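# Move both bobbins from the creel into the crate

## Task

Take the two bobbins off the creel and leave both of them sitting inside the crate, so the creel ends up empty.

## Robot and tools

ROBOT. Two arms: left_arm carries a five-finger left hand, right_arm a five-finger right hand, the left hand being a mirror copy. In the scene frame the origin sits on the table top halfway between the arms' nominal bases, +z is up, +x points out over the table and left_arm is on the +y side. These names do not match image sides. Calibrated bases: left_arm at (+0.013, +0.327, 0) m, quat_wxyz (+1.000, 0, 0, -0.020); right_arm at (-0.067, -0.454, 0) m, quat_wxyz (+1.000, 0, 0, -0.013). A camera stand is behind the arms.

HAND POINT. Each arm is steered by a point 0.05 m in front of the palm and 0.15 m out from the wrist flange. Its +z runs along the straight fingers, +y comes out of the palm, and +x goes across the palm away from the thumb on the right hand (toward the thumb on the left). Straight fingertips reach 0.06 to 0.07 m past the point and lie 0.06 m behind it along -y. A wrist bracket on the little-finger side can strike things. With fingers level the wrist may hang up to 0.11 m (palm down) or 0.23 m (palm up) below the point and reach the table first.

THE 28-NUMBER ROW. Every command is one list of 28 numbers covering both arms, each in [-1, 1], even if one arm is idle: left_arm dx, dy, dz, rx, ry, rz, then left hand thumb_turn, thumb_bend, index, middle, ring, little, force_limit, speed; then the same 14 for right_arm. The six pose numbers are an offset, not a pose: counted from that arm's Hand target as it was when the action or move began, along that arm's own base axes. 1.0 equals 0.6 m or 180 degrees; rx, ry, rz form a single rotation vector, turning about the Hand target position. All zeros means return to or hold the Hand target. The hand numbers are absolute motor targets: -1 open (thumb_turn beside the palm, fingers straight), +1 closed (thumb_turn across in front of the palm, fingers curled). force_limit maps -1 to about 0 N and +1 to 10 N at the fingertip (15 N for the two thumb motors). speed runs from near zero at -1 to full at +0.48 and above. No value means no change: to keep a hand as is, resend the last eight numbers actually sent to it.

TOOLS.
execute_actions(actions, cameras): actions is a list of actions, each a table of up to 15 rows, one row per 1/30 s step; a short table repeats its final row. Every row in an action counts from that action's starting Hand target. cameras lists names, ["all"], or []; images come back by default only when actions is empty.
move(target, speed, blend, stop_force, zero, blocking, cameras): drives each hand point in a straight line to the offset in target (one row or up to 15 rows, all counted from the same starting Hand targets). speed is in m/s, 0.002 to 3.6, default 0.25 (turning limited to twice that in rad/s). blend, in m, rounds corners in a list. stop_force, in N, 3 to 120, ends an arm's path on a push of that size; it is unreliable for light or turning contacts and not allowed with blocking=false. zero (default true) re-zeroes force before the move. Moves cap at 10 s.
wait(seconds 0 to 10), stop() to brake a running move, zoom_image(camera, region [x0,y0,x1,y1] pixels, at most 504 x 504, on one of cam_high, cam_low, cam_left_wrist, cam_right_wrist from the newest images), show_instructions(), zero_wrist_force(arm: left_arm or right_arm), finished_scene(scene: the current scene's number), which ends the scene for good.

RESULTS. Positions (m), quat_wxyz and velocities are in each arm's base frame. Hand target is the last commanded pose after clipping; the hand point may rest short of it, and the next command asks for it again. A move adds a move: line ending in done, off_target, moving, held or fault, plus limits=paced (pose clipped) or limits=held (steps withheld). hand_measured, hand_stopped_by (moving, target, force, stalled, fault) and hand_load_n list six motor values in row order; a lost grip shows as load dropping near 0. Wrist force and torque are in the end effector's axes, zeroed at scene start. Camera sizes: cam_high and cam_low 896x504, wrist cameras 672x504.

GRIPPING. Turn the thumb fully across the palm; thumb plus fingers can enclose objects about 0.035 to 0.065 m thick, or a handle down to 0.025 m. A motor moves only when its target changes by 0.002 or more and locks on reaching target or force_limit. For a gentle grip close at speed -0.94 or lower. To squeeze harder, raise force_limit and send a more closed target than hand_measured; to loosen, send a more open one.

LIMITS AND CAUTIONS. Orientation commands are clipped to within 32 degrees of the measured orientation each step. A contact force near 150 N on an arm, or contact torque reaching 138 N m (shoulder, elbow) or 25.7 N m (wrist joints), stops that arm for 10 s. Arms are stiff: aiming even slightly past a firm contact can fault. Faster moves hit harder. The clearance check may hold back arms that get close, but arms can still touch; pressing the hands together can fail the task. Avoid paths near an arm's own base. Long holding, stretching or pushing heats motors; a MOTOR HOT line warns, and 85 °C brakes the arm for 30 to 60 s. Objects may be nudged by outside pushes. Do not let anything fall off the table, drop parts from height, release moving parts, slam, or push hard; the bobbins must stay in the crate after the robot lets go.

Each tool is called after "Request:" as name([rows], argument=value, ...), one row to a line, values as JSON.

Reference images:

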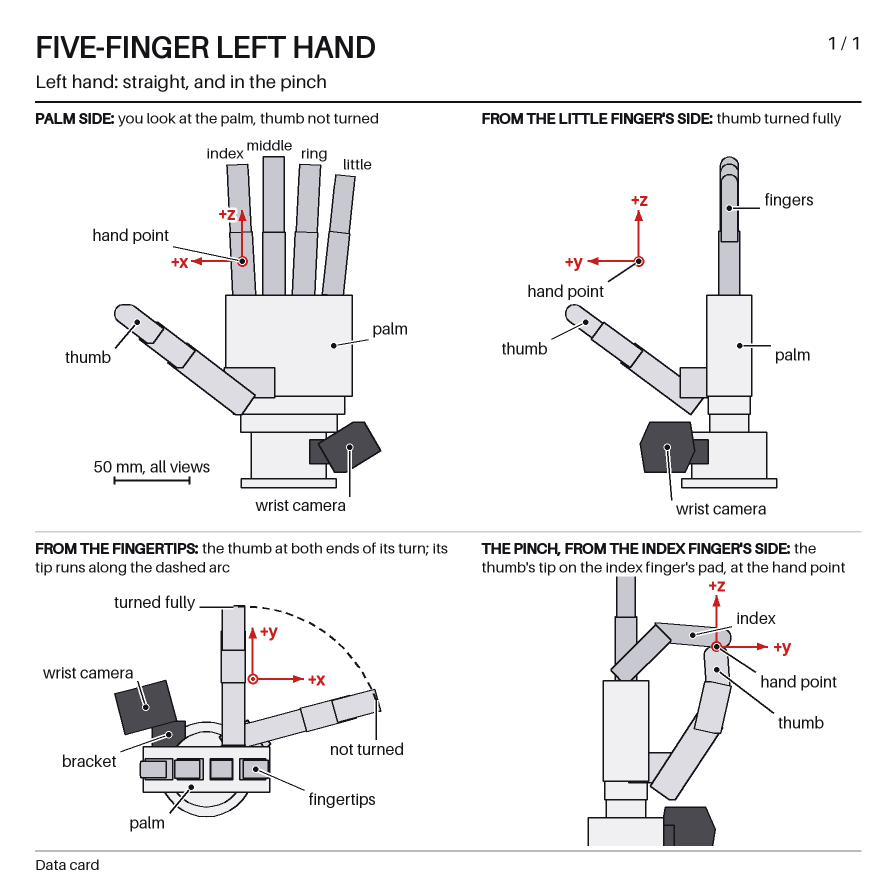

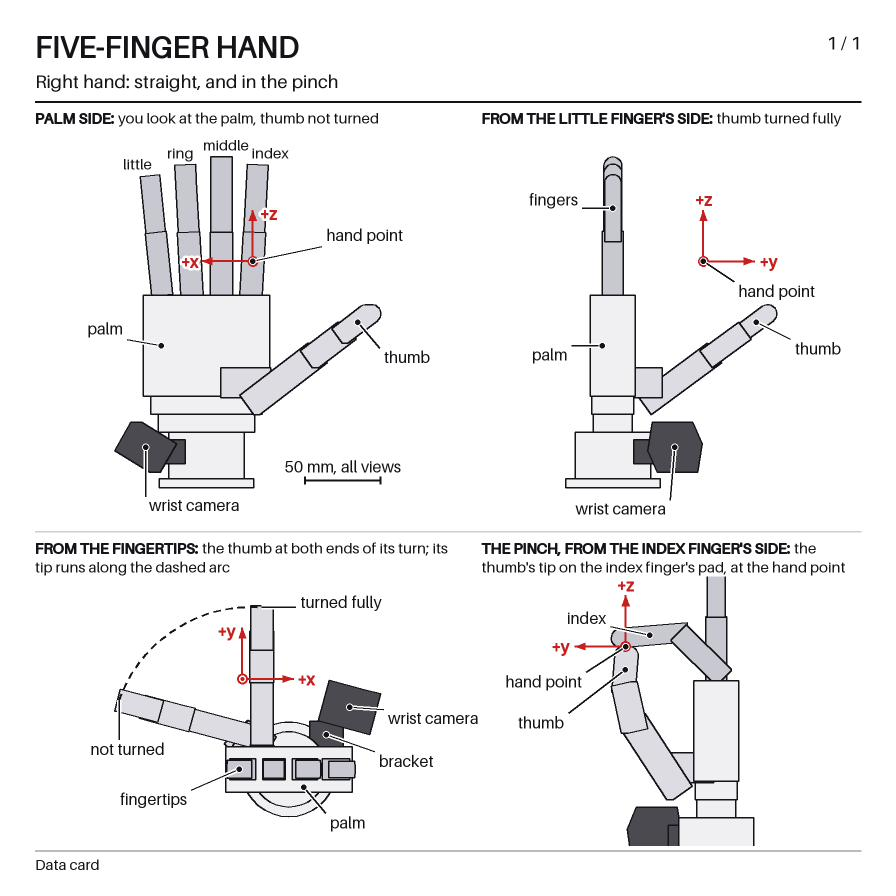

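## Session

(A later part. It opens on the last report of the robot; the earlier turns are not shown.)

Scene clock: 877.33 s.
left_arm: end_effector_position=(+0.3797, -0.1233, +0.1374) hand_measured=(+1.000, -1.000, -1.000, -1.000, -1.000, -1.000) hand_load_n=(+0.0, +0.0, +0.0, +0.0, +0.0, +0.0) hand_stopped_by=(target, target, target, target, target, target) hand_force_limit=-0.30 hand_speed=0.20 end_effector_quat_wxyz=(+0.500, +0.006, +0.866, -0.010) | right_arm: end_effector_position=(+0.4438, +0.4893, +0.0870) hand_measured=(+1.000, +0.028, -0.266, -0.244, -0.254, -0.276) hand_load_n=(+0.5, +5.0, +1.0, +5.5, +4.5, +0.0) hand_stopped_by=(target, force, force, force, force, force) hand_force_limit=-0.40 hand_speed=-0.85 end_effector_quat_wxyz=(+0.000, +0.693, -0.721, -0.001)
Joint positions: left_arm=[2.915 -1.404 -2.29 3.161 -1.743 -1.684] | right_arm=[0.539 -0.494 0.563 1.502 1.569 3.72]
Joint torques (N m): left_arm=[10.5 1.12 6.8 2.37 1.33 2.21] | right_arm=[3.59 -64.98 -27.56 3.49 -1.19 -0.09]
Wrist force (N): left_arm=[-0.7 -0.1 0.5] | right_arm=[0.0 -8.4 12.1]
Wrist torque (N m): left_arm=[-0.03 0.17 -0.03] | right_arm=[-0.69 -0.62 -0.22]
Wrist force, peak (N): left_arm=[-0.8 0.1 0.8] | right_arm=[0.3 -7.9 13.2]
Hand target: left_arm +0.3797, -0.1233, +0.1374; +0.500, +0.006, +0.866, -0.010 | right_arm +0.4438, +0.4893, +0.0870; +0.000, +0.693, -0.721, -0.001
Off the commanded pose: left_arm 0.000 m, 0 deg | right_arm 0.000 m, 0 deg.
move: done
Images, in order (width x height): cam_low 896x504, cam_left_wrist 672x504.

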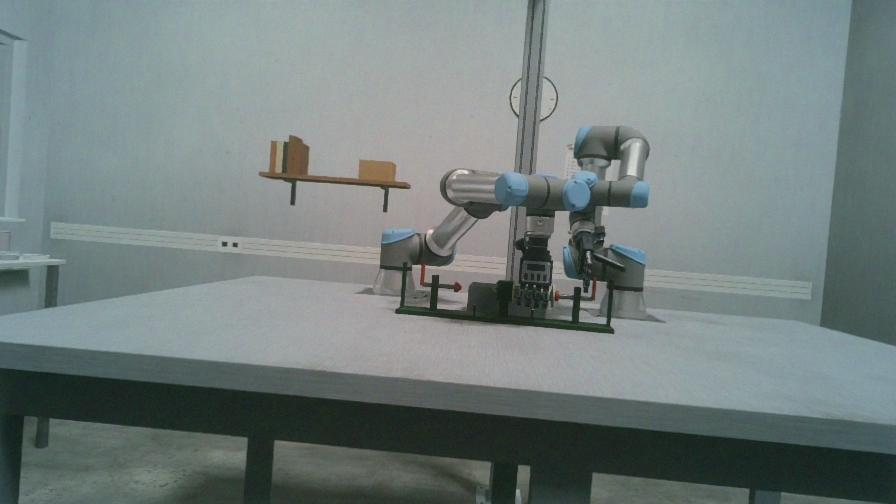

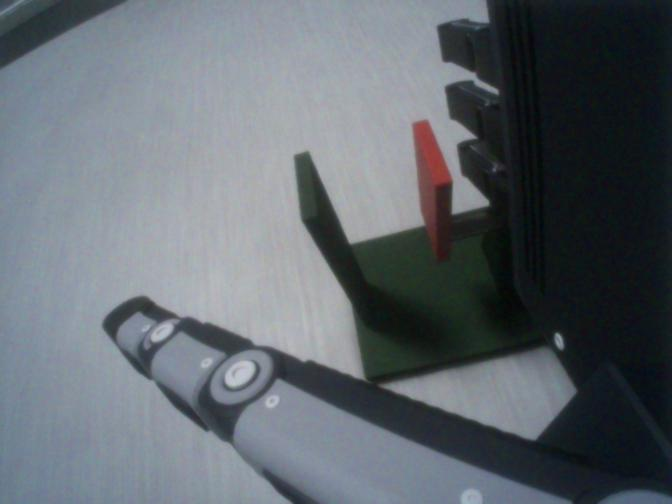

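Request:
move(target=[-0.0097,0,-0.0622,0,-0.1667,0,1,-1,-1,-1,-1,-1,-0.3,0.2,0,0,0,0,0,0,1,0.8,0.6,0.6,0.6,0.6,-0.4,-0.85], speed=0.1, cameras=["cam_low","cam_left_wrist"])

Request:
zoom_image(camera="cam_low", region=[550, 230, 640, 340])

Scene clock: 921.90 s.
left_arm: end_effector_position=(+0.3738, -0.1233, +0.1001) hand_measured=(+1.000, -1.000, -1.000, -1.000, -1.000, -1.000) hand_load_n=(+0.0, +0.0, +0.0, +0.0, +0.0, +0.0) hand_stopped_by=(target, target, target, target, target, target) hand_force_limit=-0.30 hand_speed=0.20 end_effector_quat_wxyz=(+0.707, +0.009, +0.707, -0.008) | right_arm: end_effector_position=(+0.4438, +0.4893, +0.0870) hand_measured=(+1.000, +0.028, -0.266, -0.244, -0.254, -0.276) hand_load_n=(+0.5, +4.5, +1.0, +5.5, +4.5, +0.5) hand_stopped_by=(target, force, force, force, force, force) hand_force_limit=-0.40 hand_speed=-0.85 end_effector_quat_wxyz=(+0.000, +0.693, -0.721, -0.001)
Joint positions: left_arm=[2.84 -1.586 -2.698 4.283 -1.849 -1.57] | right_arm=[0.539 -0.494 0.563 1.502 1.569 3.72]
Joint torques (N m): left_arm=[-12.35 1.95 -0.25 3.6 -1.39 2.11] | right_arm=[-0.61 -62.82 -15.03 3.66 -0.77 -1.39]
Wrist force (N): left_arm=[-1.0 -0.1 0.6] | right_arm=[-0.3 -8.0 11.8]
Wrist torque (N m): left_arm=[-0.02 0.28 -0.09] | right_arm=[-0.64 -0.60 -0.21]
Wrist force, peak (N): left_arm=[-1.0 0.0 1.3] | right_arm=[0.2 -7.9 13.2]
Hand target: left_arm +0.3738, -0.1233, +0.1001; +0.707, +0.009, +0.707, -0.008 | right_arm +0.4438, +0.4893, +0.0870; +0.000, +0.693, -0.721, -0.001
Off the commanded pose: left_arm 0.000 m, 0 deg | right_arm 0.000 m, 0 deg.
move: done
Images, in order (width x height): cam_low 896x504, cam_left_wrist 672x504.

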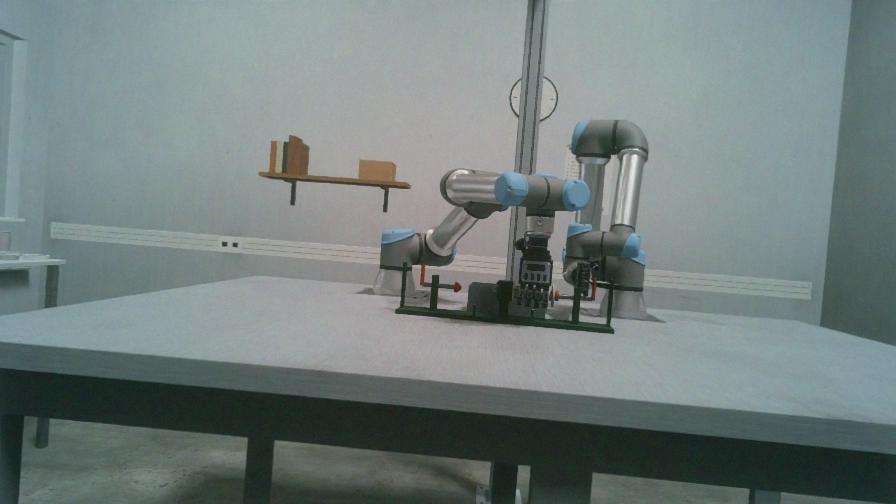

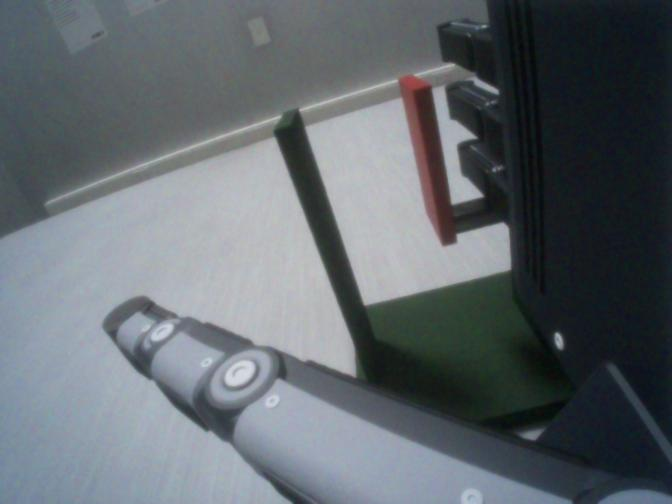

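Scaled by 4.582 from the camera's 896x504 image, which has a finer 1280x720 frame.

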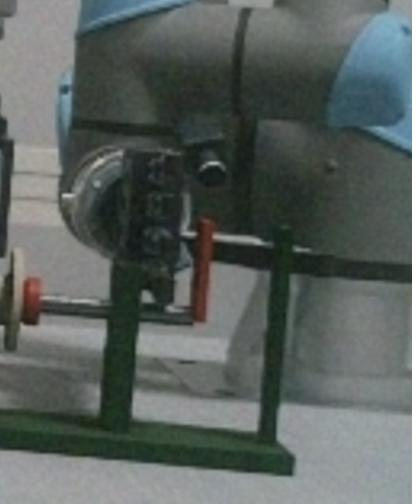

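Request:
move(target=[0.0017,0.07,0,0,0,0,1,-1,-1,-1,-1,-1,-0.3,0.2,0,0,0,0,0,0,1,0.8,0.6,0.6,0.6,0.6,-0.4,-0.85], speed=0.02, stop_force=26, cameras=["cam_low","cam_left_wrist","cam_right_wrist"])

Request:
zoom_image(camera="cam_low", region=[510, 220, 630, 340])

Scene clock: 934.37 s.
left_arm: end_effector_position=(+0.3749, -0.0813, +0.1001) hand_measured=(+1.000, -1.000, -1.000, -1.000, -1.000, -1.000) hand_load_n=(+0.5, +0.0, +0.5, +0.5, +0.0, +0.0) hand_stopped_by=(target, target, target, target, target, target) hand_force_limit=-0.30 hand_speed=0.20 end_effector_quat_wxyz=(+0.707, +0.009, +0.707, -0.008) | right_arm: end_effector_position=(+0.4438, +0.4893, +0.0870) hand_measured=(+1.000, +0.028, -0.266, -0.244, -0.254, -0.276) hand_load_n=(+0.5, +5.5, +0.5, +4.5, +4.0, +0.5) hand_stopped_by=(target, force, force, force, force, force) hand_force_limit=-0.40 hand_speed=-0.85 end_effector_quat_wxyz=(+0.000, +0.693, -0.721, -0.001)
Joint positions: left_arm=[3.123 -1.474 -2.799 4.272 -1.566 -1.57] | right_arm=[0.539 -0.494 0.563 1.502 1.569 3.72]
Joint torques (N m): left_arm=[15.3 17.96 0.26 0.95 -2.77 -1.21] | right_arm=[-2.54 -63.45 -13.48 4.23 -0.85 -1.48]
Wrist force (N): left_arm=[2.1 -18.6 1.6] | right_arm=[-2.8 -6.7 6.9]
Wrist torque (N m): left_arm=[-0.10 0.42 0.42] | right_arm=[-0.50 -0.65 -0.26]
Wrist force, peak (N): left_arm=[3.2 -19.2 1.2] | right_arm=[0.2 -8.1 13.0]
Hand target: left_arm +0.3749, -0.0813, +0.1001; +0.707, +0.009, +0.707, -0.008 | right_arm +0.4438, +0.4893, +0.0870; +0.000, +0.693, -0.721, -0.001
Off the commanded pose: left_arm 0.000 m, 0 deg | right_arm 0.000 m, 0 deg.
move: done
Images, in order (width x height): cam_low 896x504, cam_left_wrist 672x504, cam_right_wrist 672x504.

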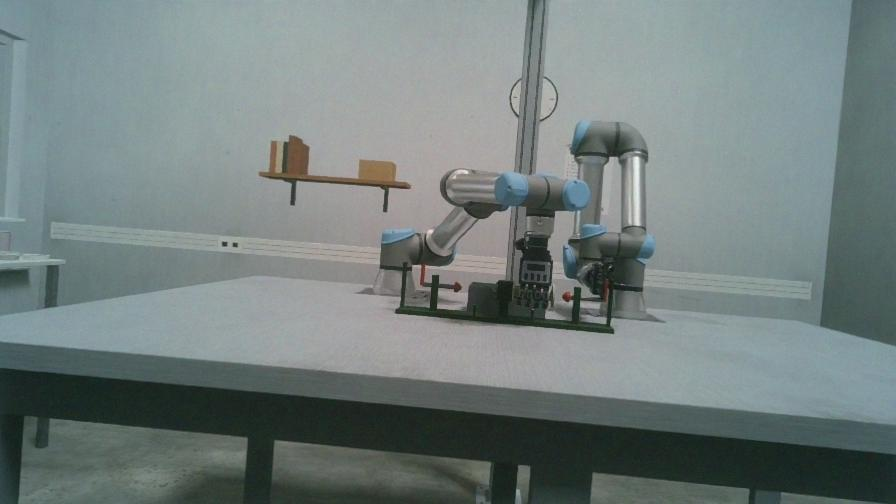

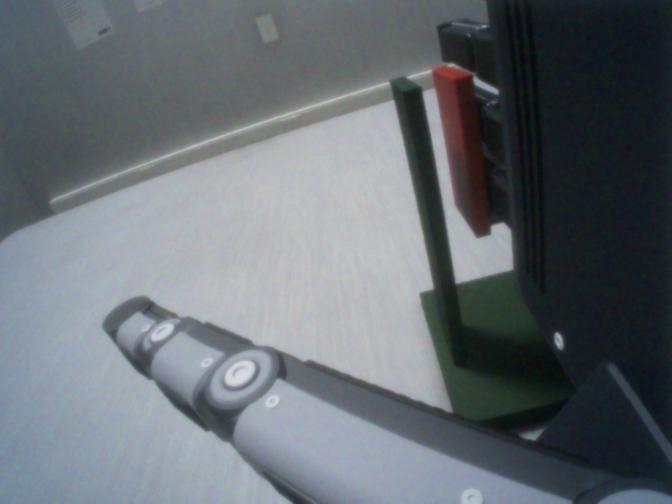

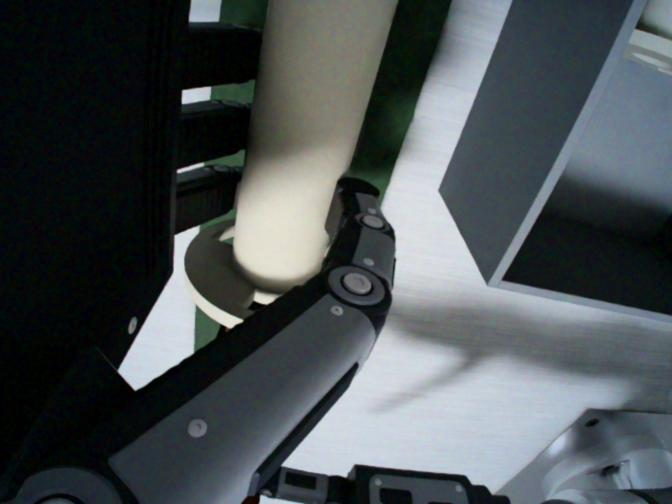

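Scaled by 4.200 from the camera's 896x504 image, which has a finer 1280x720 frame.

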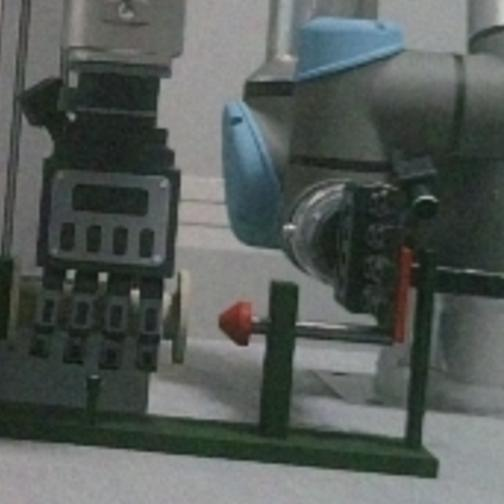

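Request:
move(target=[0.0003,0.0108,0,0,0,0,1,-1,-1,-1,-1,-1,-0.3,0.2,0,0,0,0,0,0,1,0.8,0.6,0.6,0.6,0.6,-0.4,-0.85], speed=0.015, stop_force=10)

Request:
move(target=[0,0,0,0,0,0,1,-1,-1,-1,-1,-1,-0.3,0.2,0.0013,0.035,0,0,0,0,1,0.8,0.6,0.6,0.6,0.6,-0.4,-0.85], speed=0.03, stop_force=8, cameras=["cam_low"])

Request:
zoom_image(camera="cam_low", region=[500, 220, 620, 340])

Scene clock: 952.30 s.
left_arm: end_effector_position=(+0.3750, -0.0748, +0.1001) hand_measured=(+1.000, -1.000, -1.000, -1.000, -1.000, -1.000) hand_load_n=(+0.0, +0.0, +0.5, +0.5, +0.5, +0.0) hand_stopped_by=(target, target, target, target, target, target) hand_force_limit=-0.30 hand_speed=0.20 end_effector_quat_wxyz=(+0.707, +0.009, +0.707, -0.008) | right_arm: end_effector_position=(+0.4438, +0.4893, +0.0870) hand_measured=(+1.000, +0.028, -0.266, -0.244, -0.254, -0.276) hand_load_n=(+0.0, +5.0, +0.5, +4.5, +4.0, +0.0) hand_stopped_by=(target, force, force, force, force, force) hand_force_limit=-0.40 hand_speed=-0.85 end_effector_quat_wxyz=(+0.000, +0.693, -0.721, -0.001)
Joint positions: left_arm=[3.176 -1.453 -2.814 4.266 -1.513 -1.57] | right_arm=[0.539 -0.494 0.563 1.502 1.569 3.72]
Joint torques (N m): left_arm=[16.55 18.21 1.41 1.25 -3.21 2.12] | right_arm=[-2.31 -62.95 -12.19 6.06 -0.95 -1.21]
Wrist force (N): left_arm=[3.1 -20.3 0.9] | right_arm=[-2.9 -6.6 7.6]
Wrist torque (N m): left_arm=[-0.03 0.39 0.44] | right_arm=[-0.53 -0.59 -0.30]
Wrist force, peak (N): left_arm=[3.2 -20.8 0.7] | right_arm=[-2.7 -6.7 8.2]
Hand target: left_arm +0.3750, -0.0748, +0.1001; +0.707, +0.009, +0.707, -0.008 | right_arm +0.4438, +0.4893, +0.0870; +0.000, +0.693, -0.721, -0.001
Off the commanded pose: left_arm 0.000 m, 0 deg | right_arm 0.000 m, 0 deg.
move: done

Scene clock: 954.03 s.
left_arm: end_effector_position=(+0.3750, -0.0748, +0.1001) hand_measured=(+1.000, -1.000, -1.000, -1.000, -1.000, -1.000) hand_load_n=(+0.5, +0.0, +0.5, +0.5, +0.0, -0.5) hand_stopped_by=(target, target, target, target, target, target) hand_force_limit=-0.30 hand_speed=0.20 end_effector_quat_wxyz=(+0.707, +0.009, +0.707, -0.008) | right_arm: end_effector_position=(+0.4446, +0.5103, +0.0870) hand_measured=(+1.000, +0.028, -0.266, -0.244, -0.254, -0.276) hand_load_n=(+1.5, +6.0, +0.5, +3.0, +0.5, +0.0) hand_stopped_by=(target, force, force, force, force, force) hand_force_limit=-0.40 hand_speed=-0.85 end_effector_quat_wxyz=(+0.000, +0.693, -0.721, -0.001)
Joint positions: left_arm=[3.176 -1.453 -2.814 4.266 -1.513 -1.57] | right_arm=[0.565 -0.418 0.414 1.576 1.569 3.746]
Joint torques (N m): left_arm=[17.28 17.7 2 1.13 -3 1.91] | right_arm=[7.08 -50.57 -33.42 3.81 1.27 1.77]
Wrist force (N): left_arm=[3.5 -20.5 0.7] | right_arm=[-0.1 0.0 2.1]
Wrist torque (N m): left_arm=[-0.03 0.41 0.44] | right_arm=[-0.31 -0.23 0.07]
Wrist force, peak (N): left_arm=[3.5 -20.8 0.7] | right_arm=[-3.2 -7.1 7.4]
Hand target: left_arm +0.3750, -0.0748, +0.1001; +0.707, +0.009, +0.707, -0.008 | right_arm +0.4446, +0.5103, +0.0870; +0.000, +0.693, -0.721, -0.001
Off the commanded pose: left_arm 0.000 m, 0 deg | right_arm 0.000 m, 0 deg.
move: done
Images, in order (width x height): cam_low 896x504.

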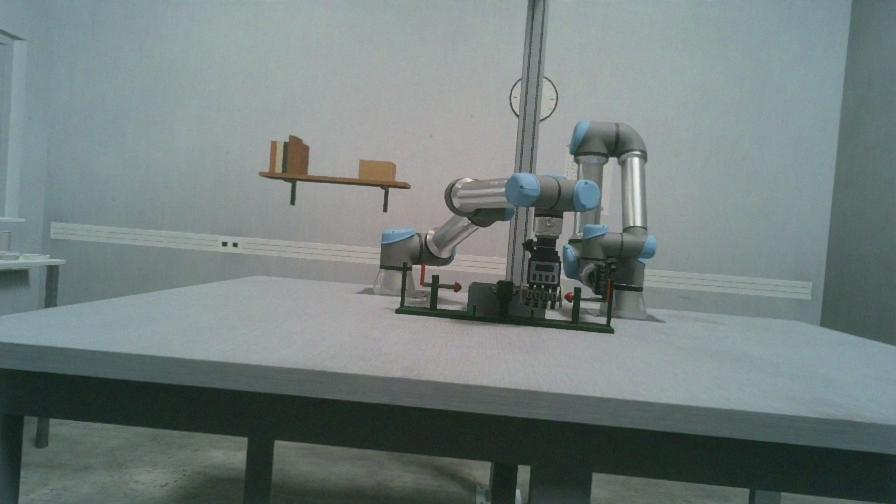

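Scaled by 4.200 from the camera's 896x504 image, which has a finer 1280x720 frame.

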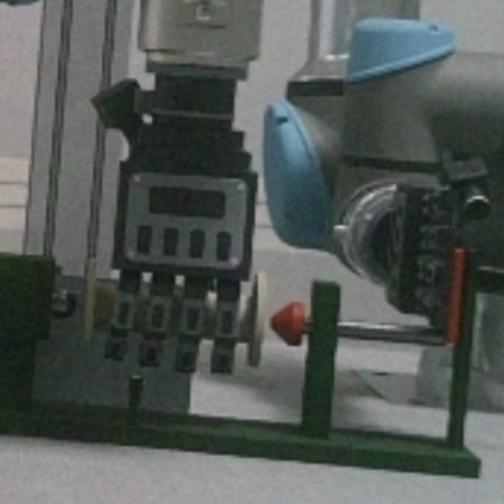

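Request:
move(target=[0,0,0,0,0,0,1,-1,-1,-1,-1,-1,-0.3,0.2,0,0,0,0,0,0,1,0.7,0.5,0.5,0.5,0.5,-0.35,-0.9])

Request:
move([
  [0,0,0,0,0,0,1,-1,-1,-1,-1,-1,-0.3,0.2,0,0,0.02,0,0,0,1,0.7,0.5,0.5,0.5,0.5,-0.35,-0.9],
  [0,0,0,0,0,0,1,-1,-1,-1,-1,-1,-0.3,0.2,-0.05,-0.02,0.18,0,0,0,1,0.7,0.5,0.5,0.5,0.5,-0.35,-0.9],
], speed=[0.015,0.06], stop_force=6, cameras=["all"])

Request:
zoom_image(camera="cam_low", region=[500, 200, 620, 340])

Scene clock: 967.40 s.
left_arm: end_effector_position=(+0.3750, -0.0748, +0.1001) hand_measured=(+1.000, -1.000, -1.000, -1.000, -1.000, -1.000) hand_load_n=(+0.0, +0.0, +0.5, +0.5, +0.0, +0.0) hand_stopped_by=(target, target, target, target, target, target) hand_force_limit=-0.30 hand_speed=0.20 end_effector_quat_wxyz=(+0.707, +0.009, +0.707, -0.008) | right_arm: end_effector_position=(+0.4446, +0.5103, +0.0870) hand_measured=(+1.000, +0.026, -0.240, -0.236, -0.228, -0.214) hand_load_n=(+4.0, +12.0, +5.0, +0.0, +0.5, +4.5) hand_stopped_by=(target, force, force, force, force, force) hand_force_limit=-0.35 hand_speed=-0.90 end_effector_quat_wxyz=(+0.000, +0.693, -0.721, -0.001)
Joint positions: left_arm=[3.176 -1.453 -2.814 4.266 -1.513 -1.57] | right_arm=[0.565 -0.418 0.414 1.576 1.569 3.746]
Joint torques (N m): left_arm=[15.96 18.07 2.28 1.46 -3.26 0.88] | right_arm=[7.28 -50 -31.56 3.8 1.15 1.6]
Wrist force (N): left_arm=[2.4 -20.3 1.2] | right_arm=[0.1 0.1 2.0]
Wrist torque (N m): left_arm=[-0.08 0.40 0.46] | right_arm=[-0.28 -0.25 0.08]
Wrist force, peak (N): left_arm=[3.5 -20.8 0.9] | right_arm=[0.1 -0.3 2.5]
Hand target: left_arm +0.3750, -0.0748, +0.1001; +0.707, +0.009, +0.707, -0.008 | right_arm +0.4446, +0.5103, +0.0870; +0.000, +0.693, -0.721, -0.001
Off the commanded pose: left_arm 0.000 m, 0 deg | right_arm 0.000 m, 0 deg.
move: done

Scene clock: 970.97 s.
left_arm: end_effector_position=(+0.3750, -0.0748, +0.1001) hand_measured=(+1.000, -1.000, -1.000, -1.000, -1.000, -1.000) hand_load_n=(+0.5, +0.0, +0.5, +0.5, +0.0, +0.0) hand_stopped_by=(target, target, target, target, target, target) hand_force_limit=-0.30 hand_speed=0.20 end_effector_quat_wxyz=(+0.707, +0.009, +0.707, -0.008) | right_arm: end_effector_position=(+0.4146, +0.4983, +0.1950) hand_measured=(+1.000, +0.026, -0.240, -0.236, -0.228, -0.214) hand_load_n=(+4.0, +12.0, +5.0, +0.0, +0.5, +4.5) hand_stopped_by=(target, force, force, force, force, force) hand_force_limit=-0.35 hand_speed=-0.90 end_effector_quat_wxyz=(+0.000, +0.693, -0.721, -0.001)
Joint positions: left_arm=[3.176 -1.453 -2.814 4.266 -1.513 -1.57] | right_arm=[0.574 -0.549 0.394 1.727 1.569 3.755]
Joint torques (N m): left_arm=[16.2 17.87 2.23 1.39 -3.2 0.93] | right_arm=[6.94 -66.63 -32.94 3.65 -0.82 1.75]
Wrist force (N): left_arm=[3.4 -20.4 0.7] | right_arm=[0.7 -0.3 2.1]
Wrist torque (N m): left_arm=[-0.01 0.41 0.45] | right_arm=[-0.34 -0.33 0.10]
Wrist force, peak (N): left_arm=[3.7 -20.6 0.9] | right_arm=[0.1 -0.3 2.6]
Hand target: left_arm +0.3750, -0.0748, +0.1001; +0.707, +0.009, +0.707, -0.008 | right_arm +0.4146, +0.4983, +0.1950; +0.000, +0.693, -0.721, -0.001
Off the commanded pose: left_arm 0.000 m, 0 deg | right_arm 0.000 m, 0 deg.
move: done

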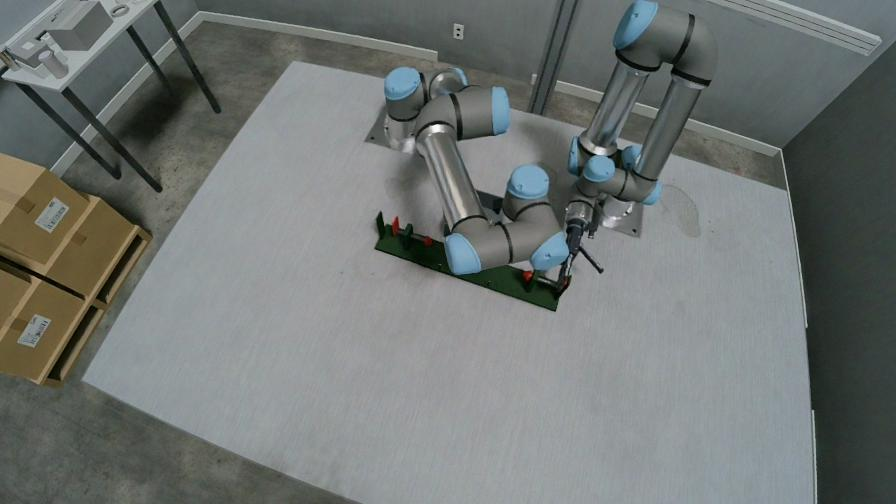

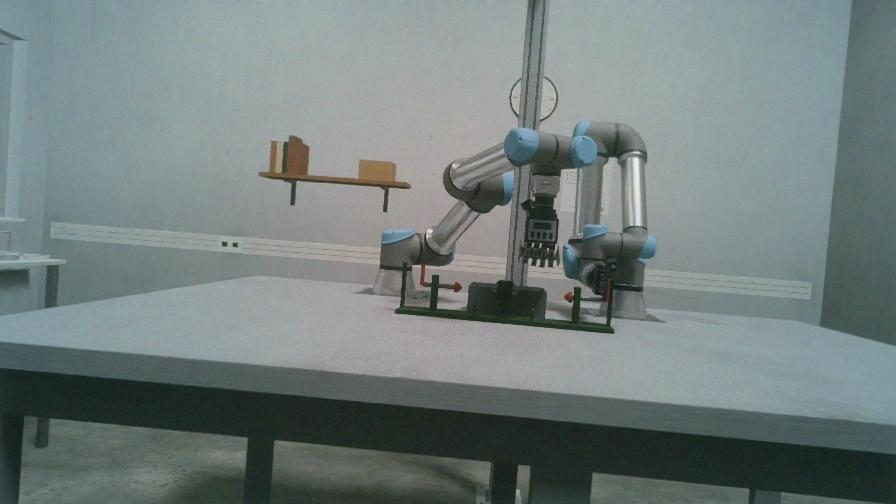

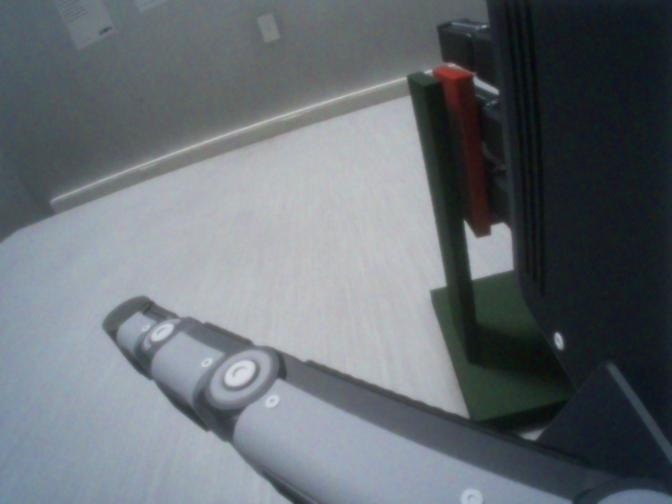

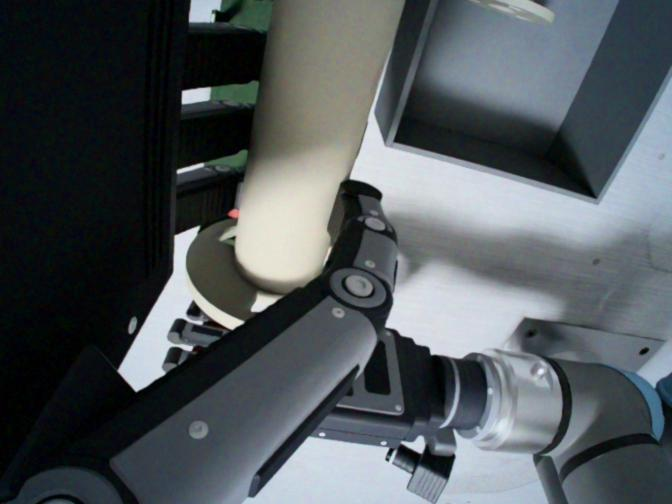

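Scaled by 3.600 from the camera's 896x504 image, which has a finer 1280x720 frame.

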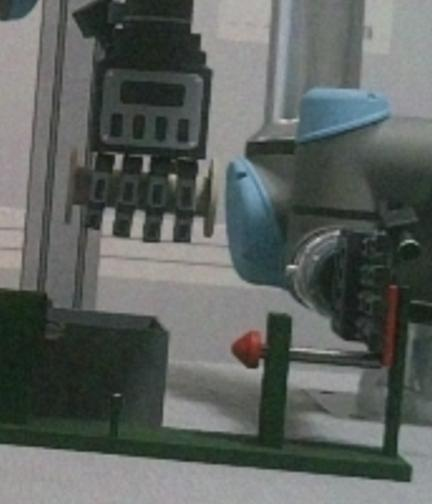

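Request:
move([
  [-0.0018,-0.078,0,0,0,0,1,-1,-1,-1,-1,-1,-0.3,0.2,-0.0333,0,0.0833,0,0,0,1,0.7,0.5,0.5,0.5,0.5,-0.35,-0.9],
  [0.0078,-0.0808,0.0622,0,0.1667,0,1,-1,-1,-1,-1,-1,-0.3,0.2,-0.0833,-0.0333,0.1167,0,0,0,1,0.7,0.5,0.5,0.5,0.5,-0.35,-0.9],
  [0.0078,-0.0425,0.25,0,0.1667,0,1,-1,-1,-1,-1,-1,-0.3,0.2,-0.211,-0.0922,0.1083,0.1894,-0.2026,0.4757,1,0.7,0.5,0.5,0.5,0.5,-0.35,-0.9],
], speed=[0.045,0.13,0.25], cameras=["all"])

Request:
zoom_image(camera="cam_high", region=[430, 160, 590, 300])

Request:
zoom_image(camera="cam_low", region=[440, 200, 620, 340])

Scene clock: 1037.07 s.
left_arm: end_effector_position=(+0.3797, -0.1003, +0.2500) hand_measured=(+1.000, -1.000, -1.000, -1.000, -1.000, -1.000) hand_load_n=(+0.5, +0.0, +0.0, +0.0, +0.0, +0.0) hand_stopped_by=(target, target, target, target, target, target) hand_force_limit=-0.30 hand_speed=0.20 end_effector_quat_wxyz=(+0.500, +0.006, +0.866, -0.010) | right_arm: end_effector_position=(+0.2880, +0.4430, +0.2600) hand_measured=(+1.000, +0.026, -0.240, -0.236, -0.228, -0.214) hand_load_n=(+4.0, +12.0, +5.0, +0.0, +0.0, +4.5) hand_stopped_by=(target, force, force, force, force, force) hand_force_limit=-0.35 hand_speed=-0.90 end_effector_quat_wxyz=(-0.383, +0.924, -0.012, +0.005)
Joint positions: left_arm=[3.027 -1.232 -2.1 2.807 -1.647 -1.628] | right_arm=[0.466 -1.282 1.405 1.007 0.898 2.22]
Joint torques (N m): left_arm=[10.06 16.37 28.55 -1.54 1.23 2.26] | right_arm=[-10.4 -42.65 -10.67 3.03 -3.13 -1.84]
Wrist force (N): left_arm=[-0.4 -0.4 0.9] | right_arm=[0.9 1.0 1.0]
Wrist torque (N m): left_arm=[-0.12 0.16 0.00] | right_arm=[-0.35 -0.37 0.19]
Wrist force, peak (N): left_arm=[3.6 -21.0 0.8] | right_arm=[0.4 -0.1 2.5]
Hand target: left_arm +0.3797, -0.1003, +0.2501; +0.500, +0.006, +0.866, -0.010 | right_arm +0.2880, +0.4430, +0.2600; -0.383, +0.924, -0.012, +0.005
Off the commanded pose: left_arm 0.000 m, 0 deg | right_arm 0.000 m, 0 deg.
move: done

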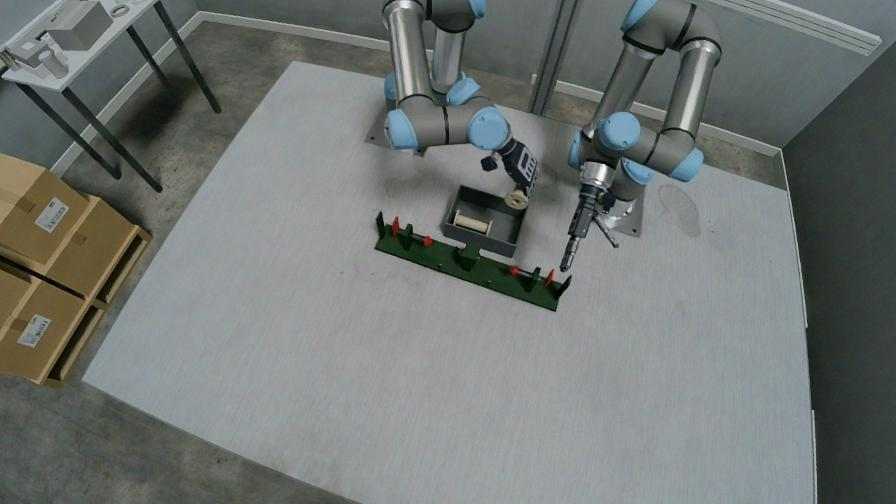

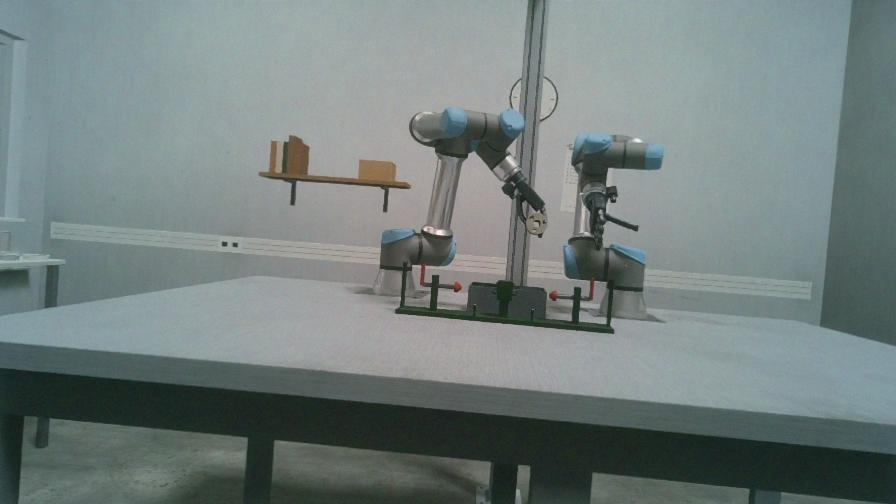

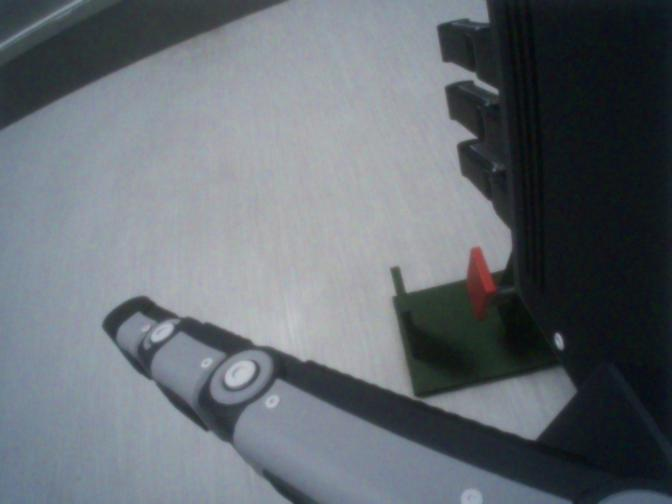

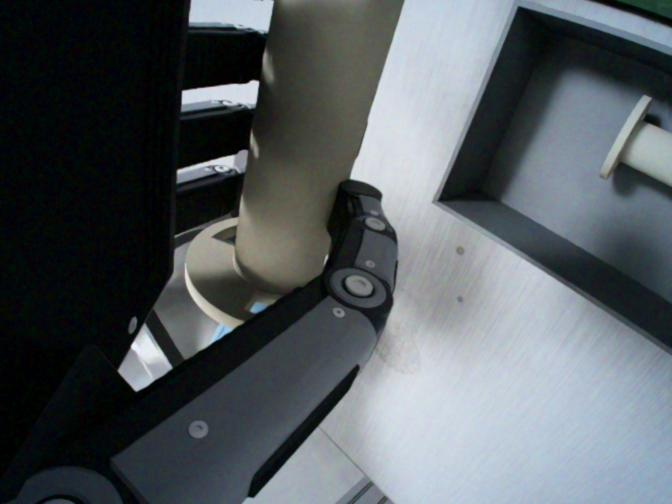

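Scaled by 3.150 from the camera's 896x504 image, which has a finer 1280x720 frame.

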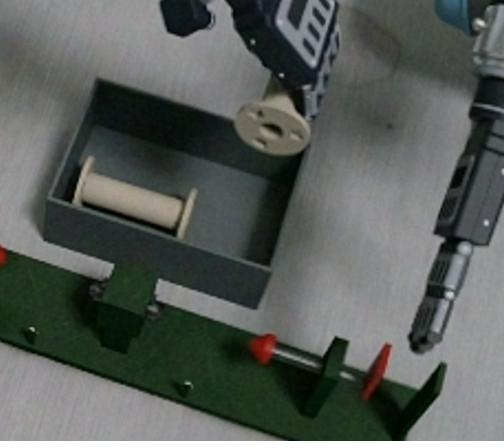

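Scaled by 2.800 from the camera's 896x504 image, which has a finer 1280x720 frame.

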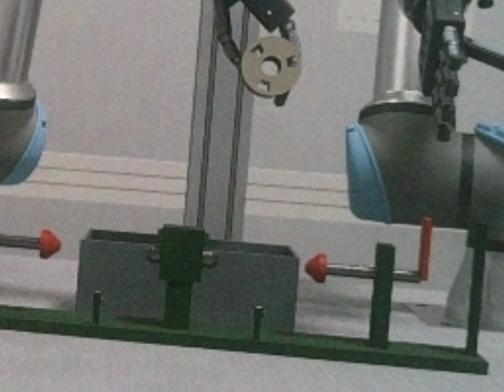

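Request:
move(target=[0,0,0,0,0,0,1,-1,-1,-1,-1,-1,-0.3,0.2,0,0,-0.2333,0,0,0,1,0.7,0.5,0.5,0.5,0.5,-0.35,-0.9], speed=0.08, stop_force=6, cameras=["cam_low","cam_high","cam_right_wrist"])

Request:
zoom_image(camera="cam_high", region=[430, 160, 550, 270])

Request:
zoom_image(camera="cam_low", region=[460, 230, 570, 330])

Scene clock: 1050.57 s.
left_arm: end_effector_position=(+0.3797, -0.1003, +0.2501) hand_measured=(+1.000, -1.000, -1.000, -1.000, -1.000, -1.000) hand_load_n=(+0.0, +0.0, +0.0, +0.0, +0.0, +0.0) hand_stopped_by=(target, target, target, target, target, target) hand_force_limit=-0.30 hand_speed=0.20 end_effector_quat_wxyz=(+0.500, +0.006, +0.866, -0.010) | right_arm: end_effector_position=(+0.2880, +0.4430, +0.1200) hand_measured=(+1.000, +0.026, -0.240, -0.236, -0.228, -0.214) hand_load_n=(+4.0, +12.0, +5.0, +0.0, +0.0, +4.5) hand_stopped_by=(target, force, force, force, force, force) hand_force_limit=-0.35 hand_speed=-0.90 end_effector_quat_wxyz=(-0.383, +0.924, -0.012, +0.005)
Joint positions: left_arm=[3.027 -1.232 -2.1 2.807 -1.647 -1.628] | right_arm=[0.466 -1.187 1.649 0.668 0.898 2.22]
Joint torques (N m): left_arm=[10.27 17.43 28.91 -1.53 1.32 1.91] | right_arm=[3.45 -24.92 -9.37 -0.06 -2.92 1.49]
Wrist force (N): left_arm=[-0.2 -0.3 1.1] | right_arm=[0.7 1.0 1.2]
Wrist torque (N m): left_arm=[-0.11 0.13 0.00] | right_arm=[-0.33 -0.36 0.18]
Wrist force, peak (N): left_arm=[-0.5 -0.5 1.3] | right_arm=[0.6 1.9 1.5]
Hand target: left_arm +0.3797, -0.1003, +0.2501; +0.500, +0.006, +0.866, -0.010 | right_arm +0.2880, +0.4430, +0.1200; -0.383, +0.924, -0.012, +0.005
Off the commanded pose: left_arm 0.000 m, 0 deg | right_arm 0.000 m, 0 deg.
move: done
Images, in order (width x height): cam_high 896x504, cam_low 896x504, cam_right_wrist 672x504.

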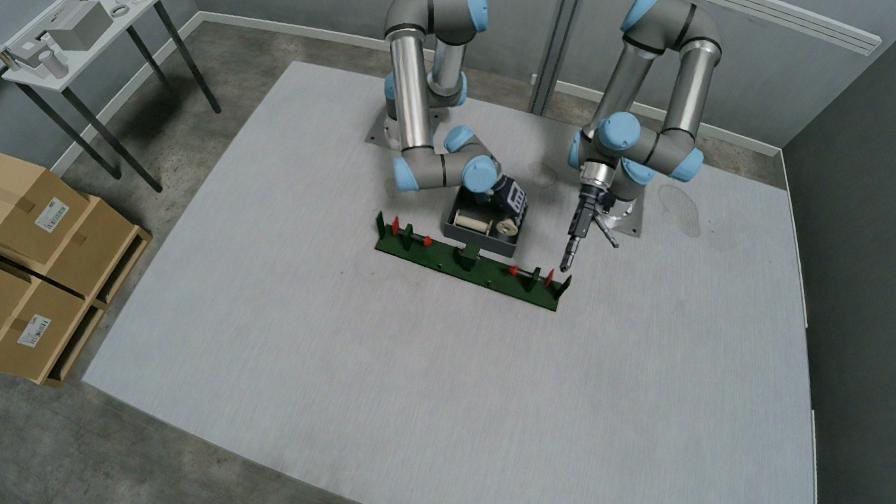

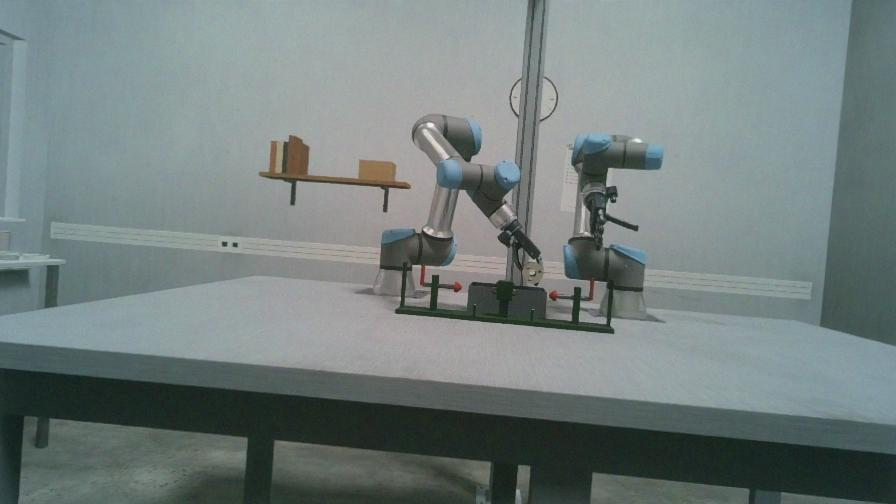

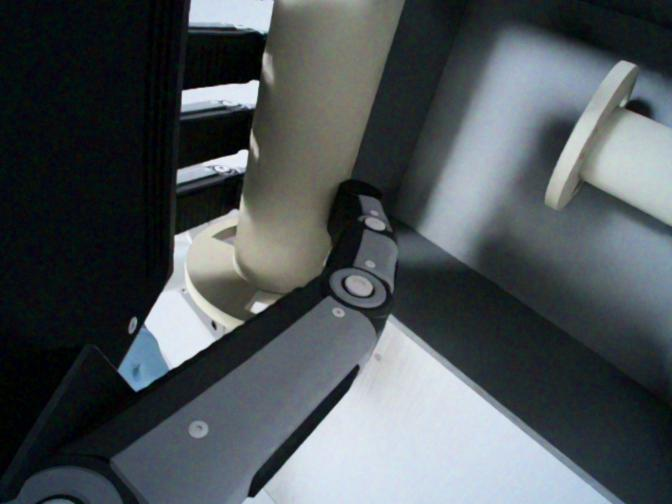

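Scaled by 4.200 from the camera's 896x504 image, which has a finer 1280x720 frame.

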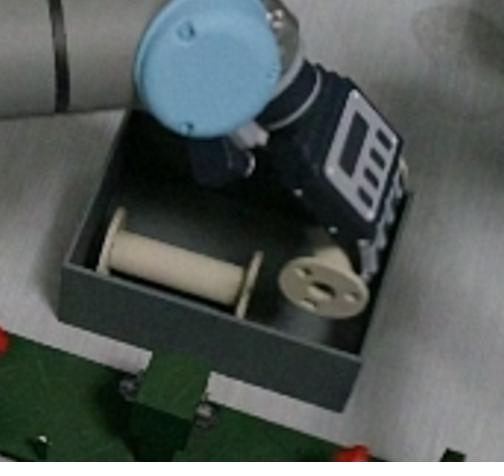

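Scaled by 4.582 from the camera's 896x504 image, which has a finer 1280x720 frame.

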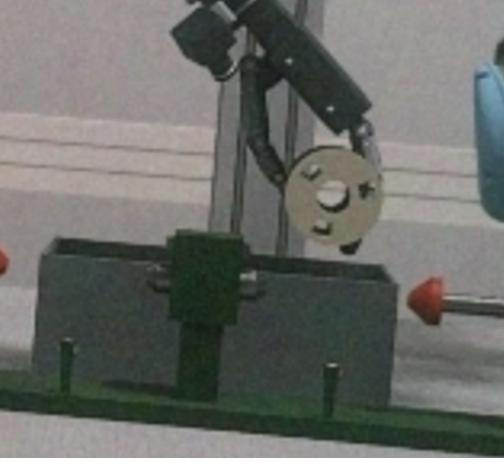

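Request:
move([
  [0,0,0,0,0,0,1,-1,-1,-1,-1,-1,-0.3,0.2,-0.005,-0.0117,0,0,0,0,1,0.7,0.5,0.5,0.5,0.5,-0.35,-0.9],
  [0,0,0,0,0,0,1,-1,-1,-1,-1,-1,-0.3,0.2,-0.005,-0.0117,-0.1083,0,0,0,1,0.7,0.5,0.5,0.5,0.5,-0.35,-0.9],
], speed=0.03, stop_force=4, cameras=["cam_low","cam_high","cam_right_wrist"])

Request:
zoom_image(camera="cam_high", region=[430, 160, 550, 270])

Request:
zoom_image(camera="cam_low", region=[460, 230, 570, 330])

Scene clock: 1077.90 s.
left_arm: end_effector_position=(+0.3797, -0.1003, +0.2501) hand_measured=(+1.000, -1.000, -1.000, -1.000, -1.000, -1.000) hand_load_n=(+0.5, +0.0, +0.0, +0.0, +0.0, +0.0) hand_stopped_by=(target, target, target, target, target, target) hand_force_limit=-0.30 hand_speed=0.20 end_effector_quat_wxyz=(+0.500, +0.006, +0.866, -0.010) | right_arm: end_effector_position=(+0.2850, +0.4360, +0.0550) hand_measured=(+1.000, +0.026, -0.240, -0.236, -0.228, -0.214) hand_load_n=(+4.0, +12.0, +4.5, +0.0, +0.0, +4.5) hand_stopped_by=(target, force, force, force, force, force) hand_force_limit=-0.35 hand_speed=-0.90 end_effector_quat_wxyz=(-0.383, +0.924, -0.012, +0.005)
Joint positions: left_arm=[3.027 -1.232 -2.1 2.807 -1.647 -1.628] | right_arm=[0.454 -1.121 1.745 0.515 0.893 2.206]
Joint torques (N m): left_arm=[9.49 17.03 28.68 -1.25 1.25 1.8] | right_arm=[-1.57 -26.07 -6.88 0.09 -2.71 1.43]
Wrist force (N): left_arm=[-0.4 -0.3 1.0] | right_arm=[0.8 1.4 0.3]
Wrist torque (N m): left_arm=[-0.11 0.16 0.00] | right_arm=[-0.24 -0.35 0.25]
Wrist force, peak (N): left_arm=[-0.3 -0.7 1.3] | right_arm=[0.9 1.5 1.2]
Hand target: left_arm +0.3797, -0.1003, +0.2501; +0.500, +0.006, +0.866, -0.010 | right_arm +0.2850, +0.4360, +0.0550; -0.383, +0.924, -0.012, +0.005
Off the commanded pose: left_arm 0.000 m, 0 deg | right_arm 0.000 m, 0 deg.
move: done
Images, in order (width x height): cam_high 896x504, cam_low 896x504, cam_right_wrist 672x504.

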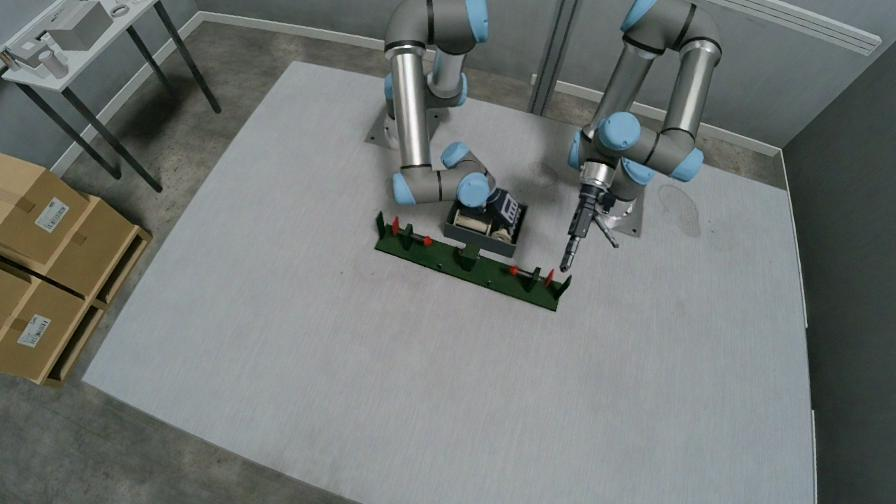

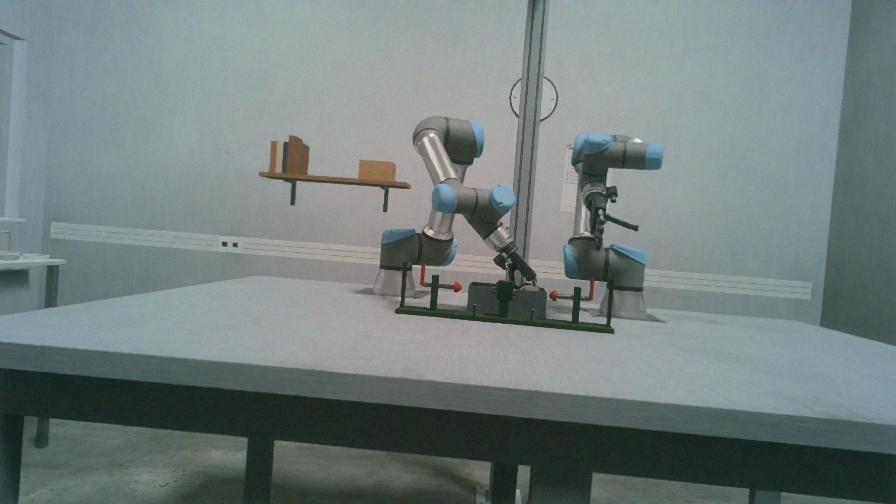

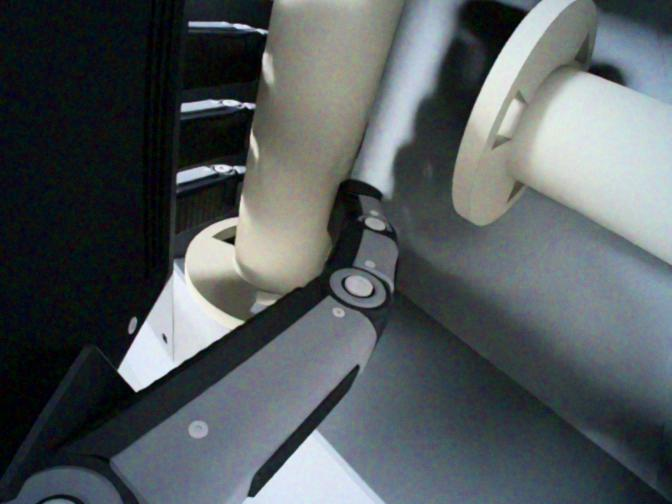

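Scaled by 4.200 from the camera's 896x504 image, which has a finer 1280x720 frame.

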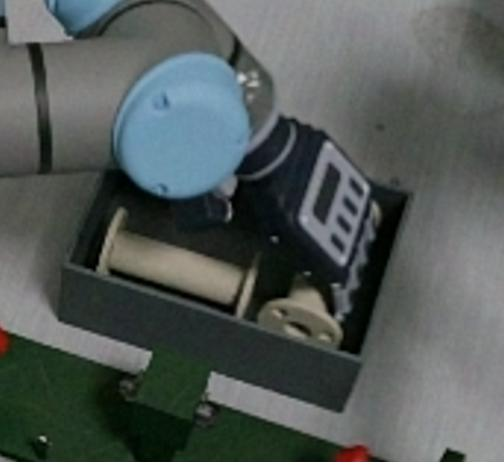

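Scaled by 4.582 from the camera's 896x504 image, which has a finer 1280x720 frame.

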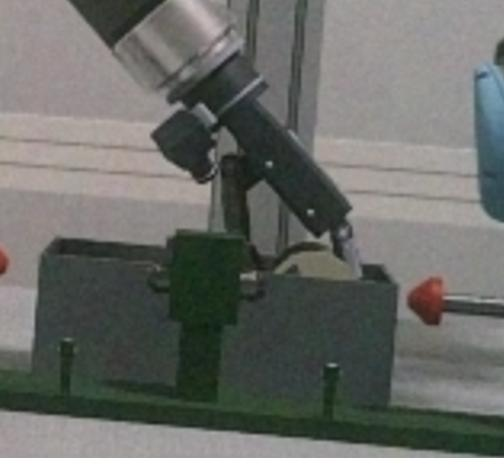

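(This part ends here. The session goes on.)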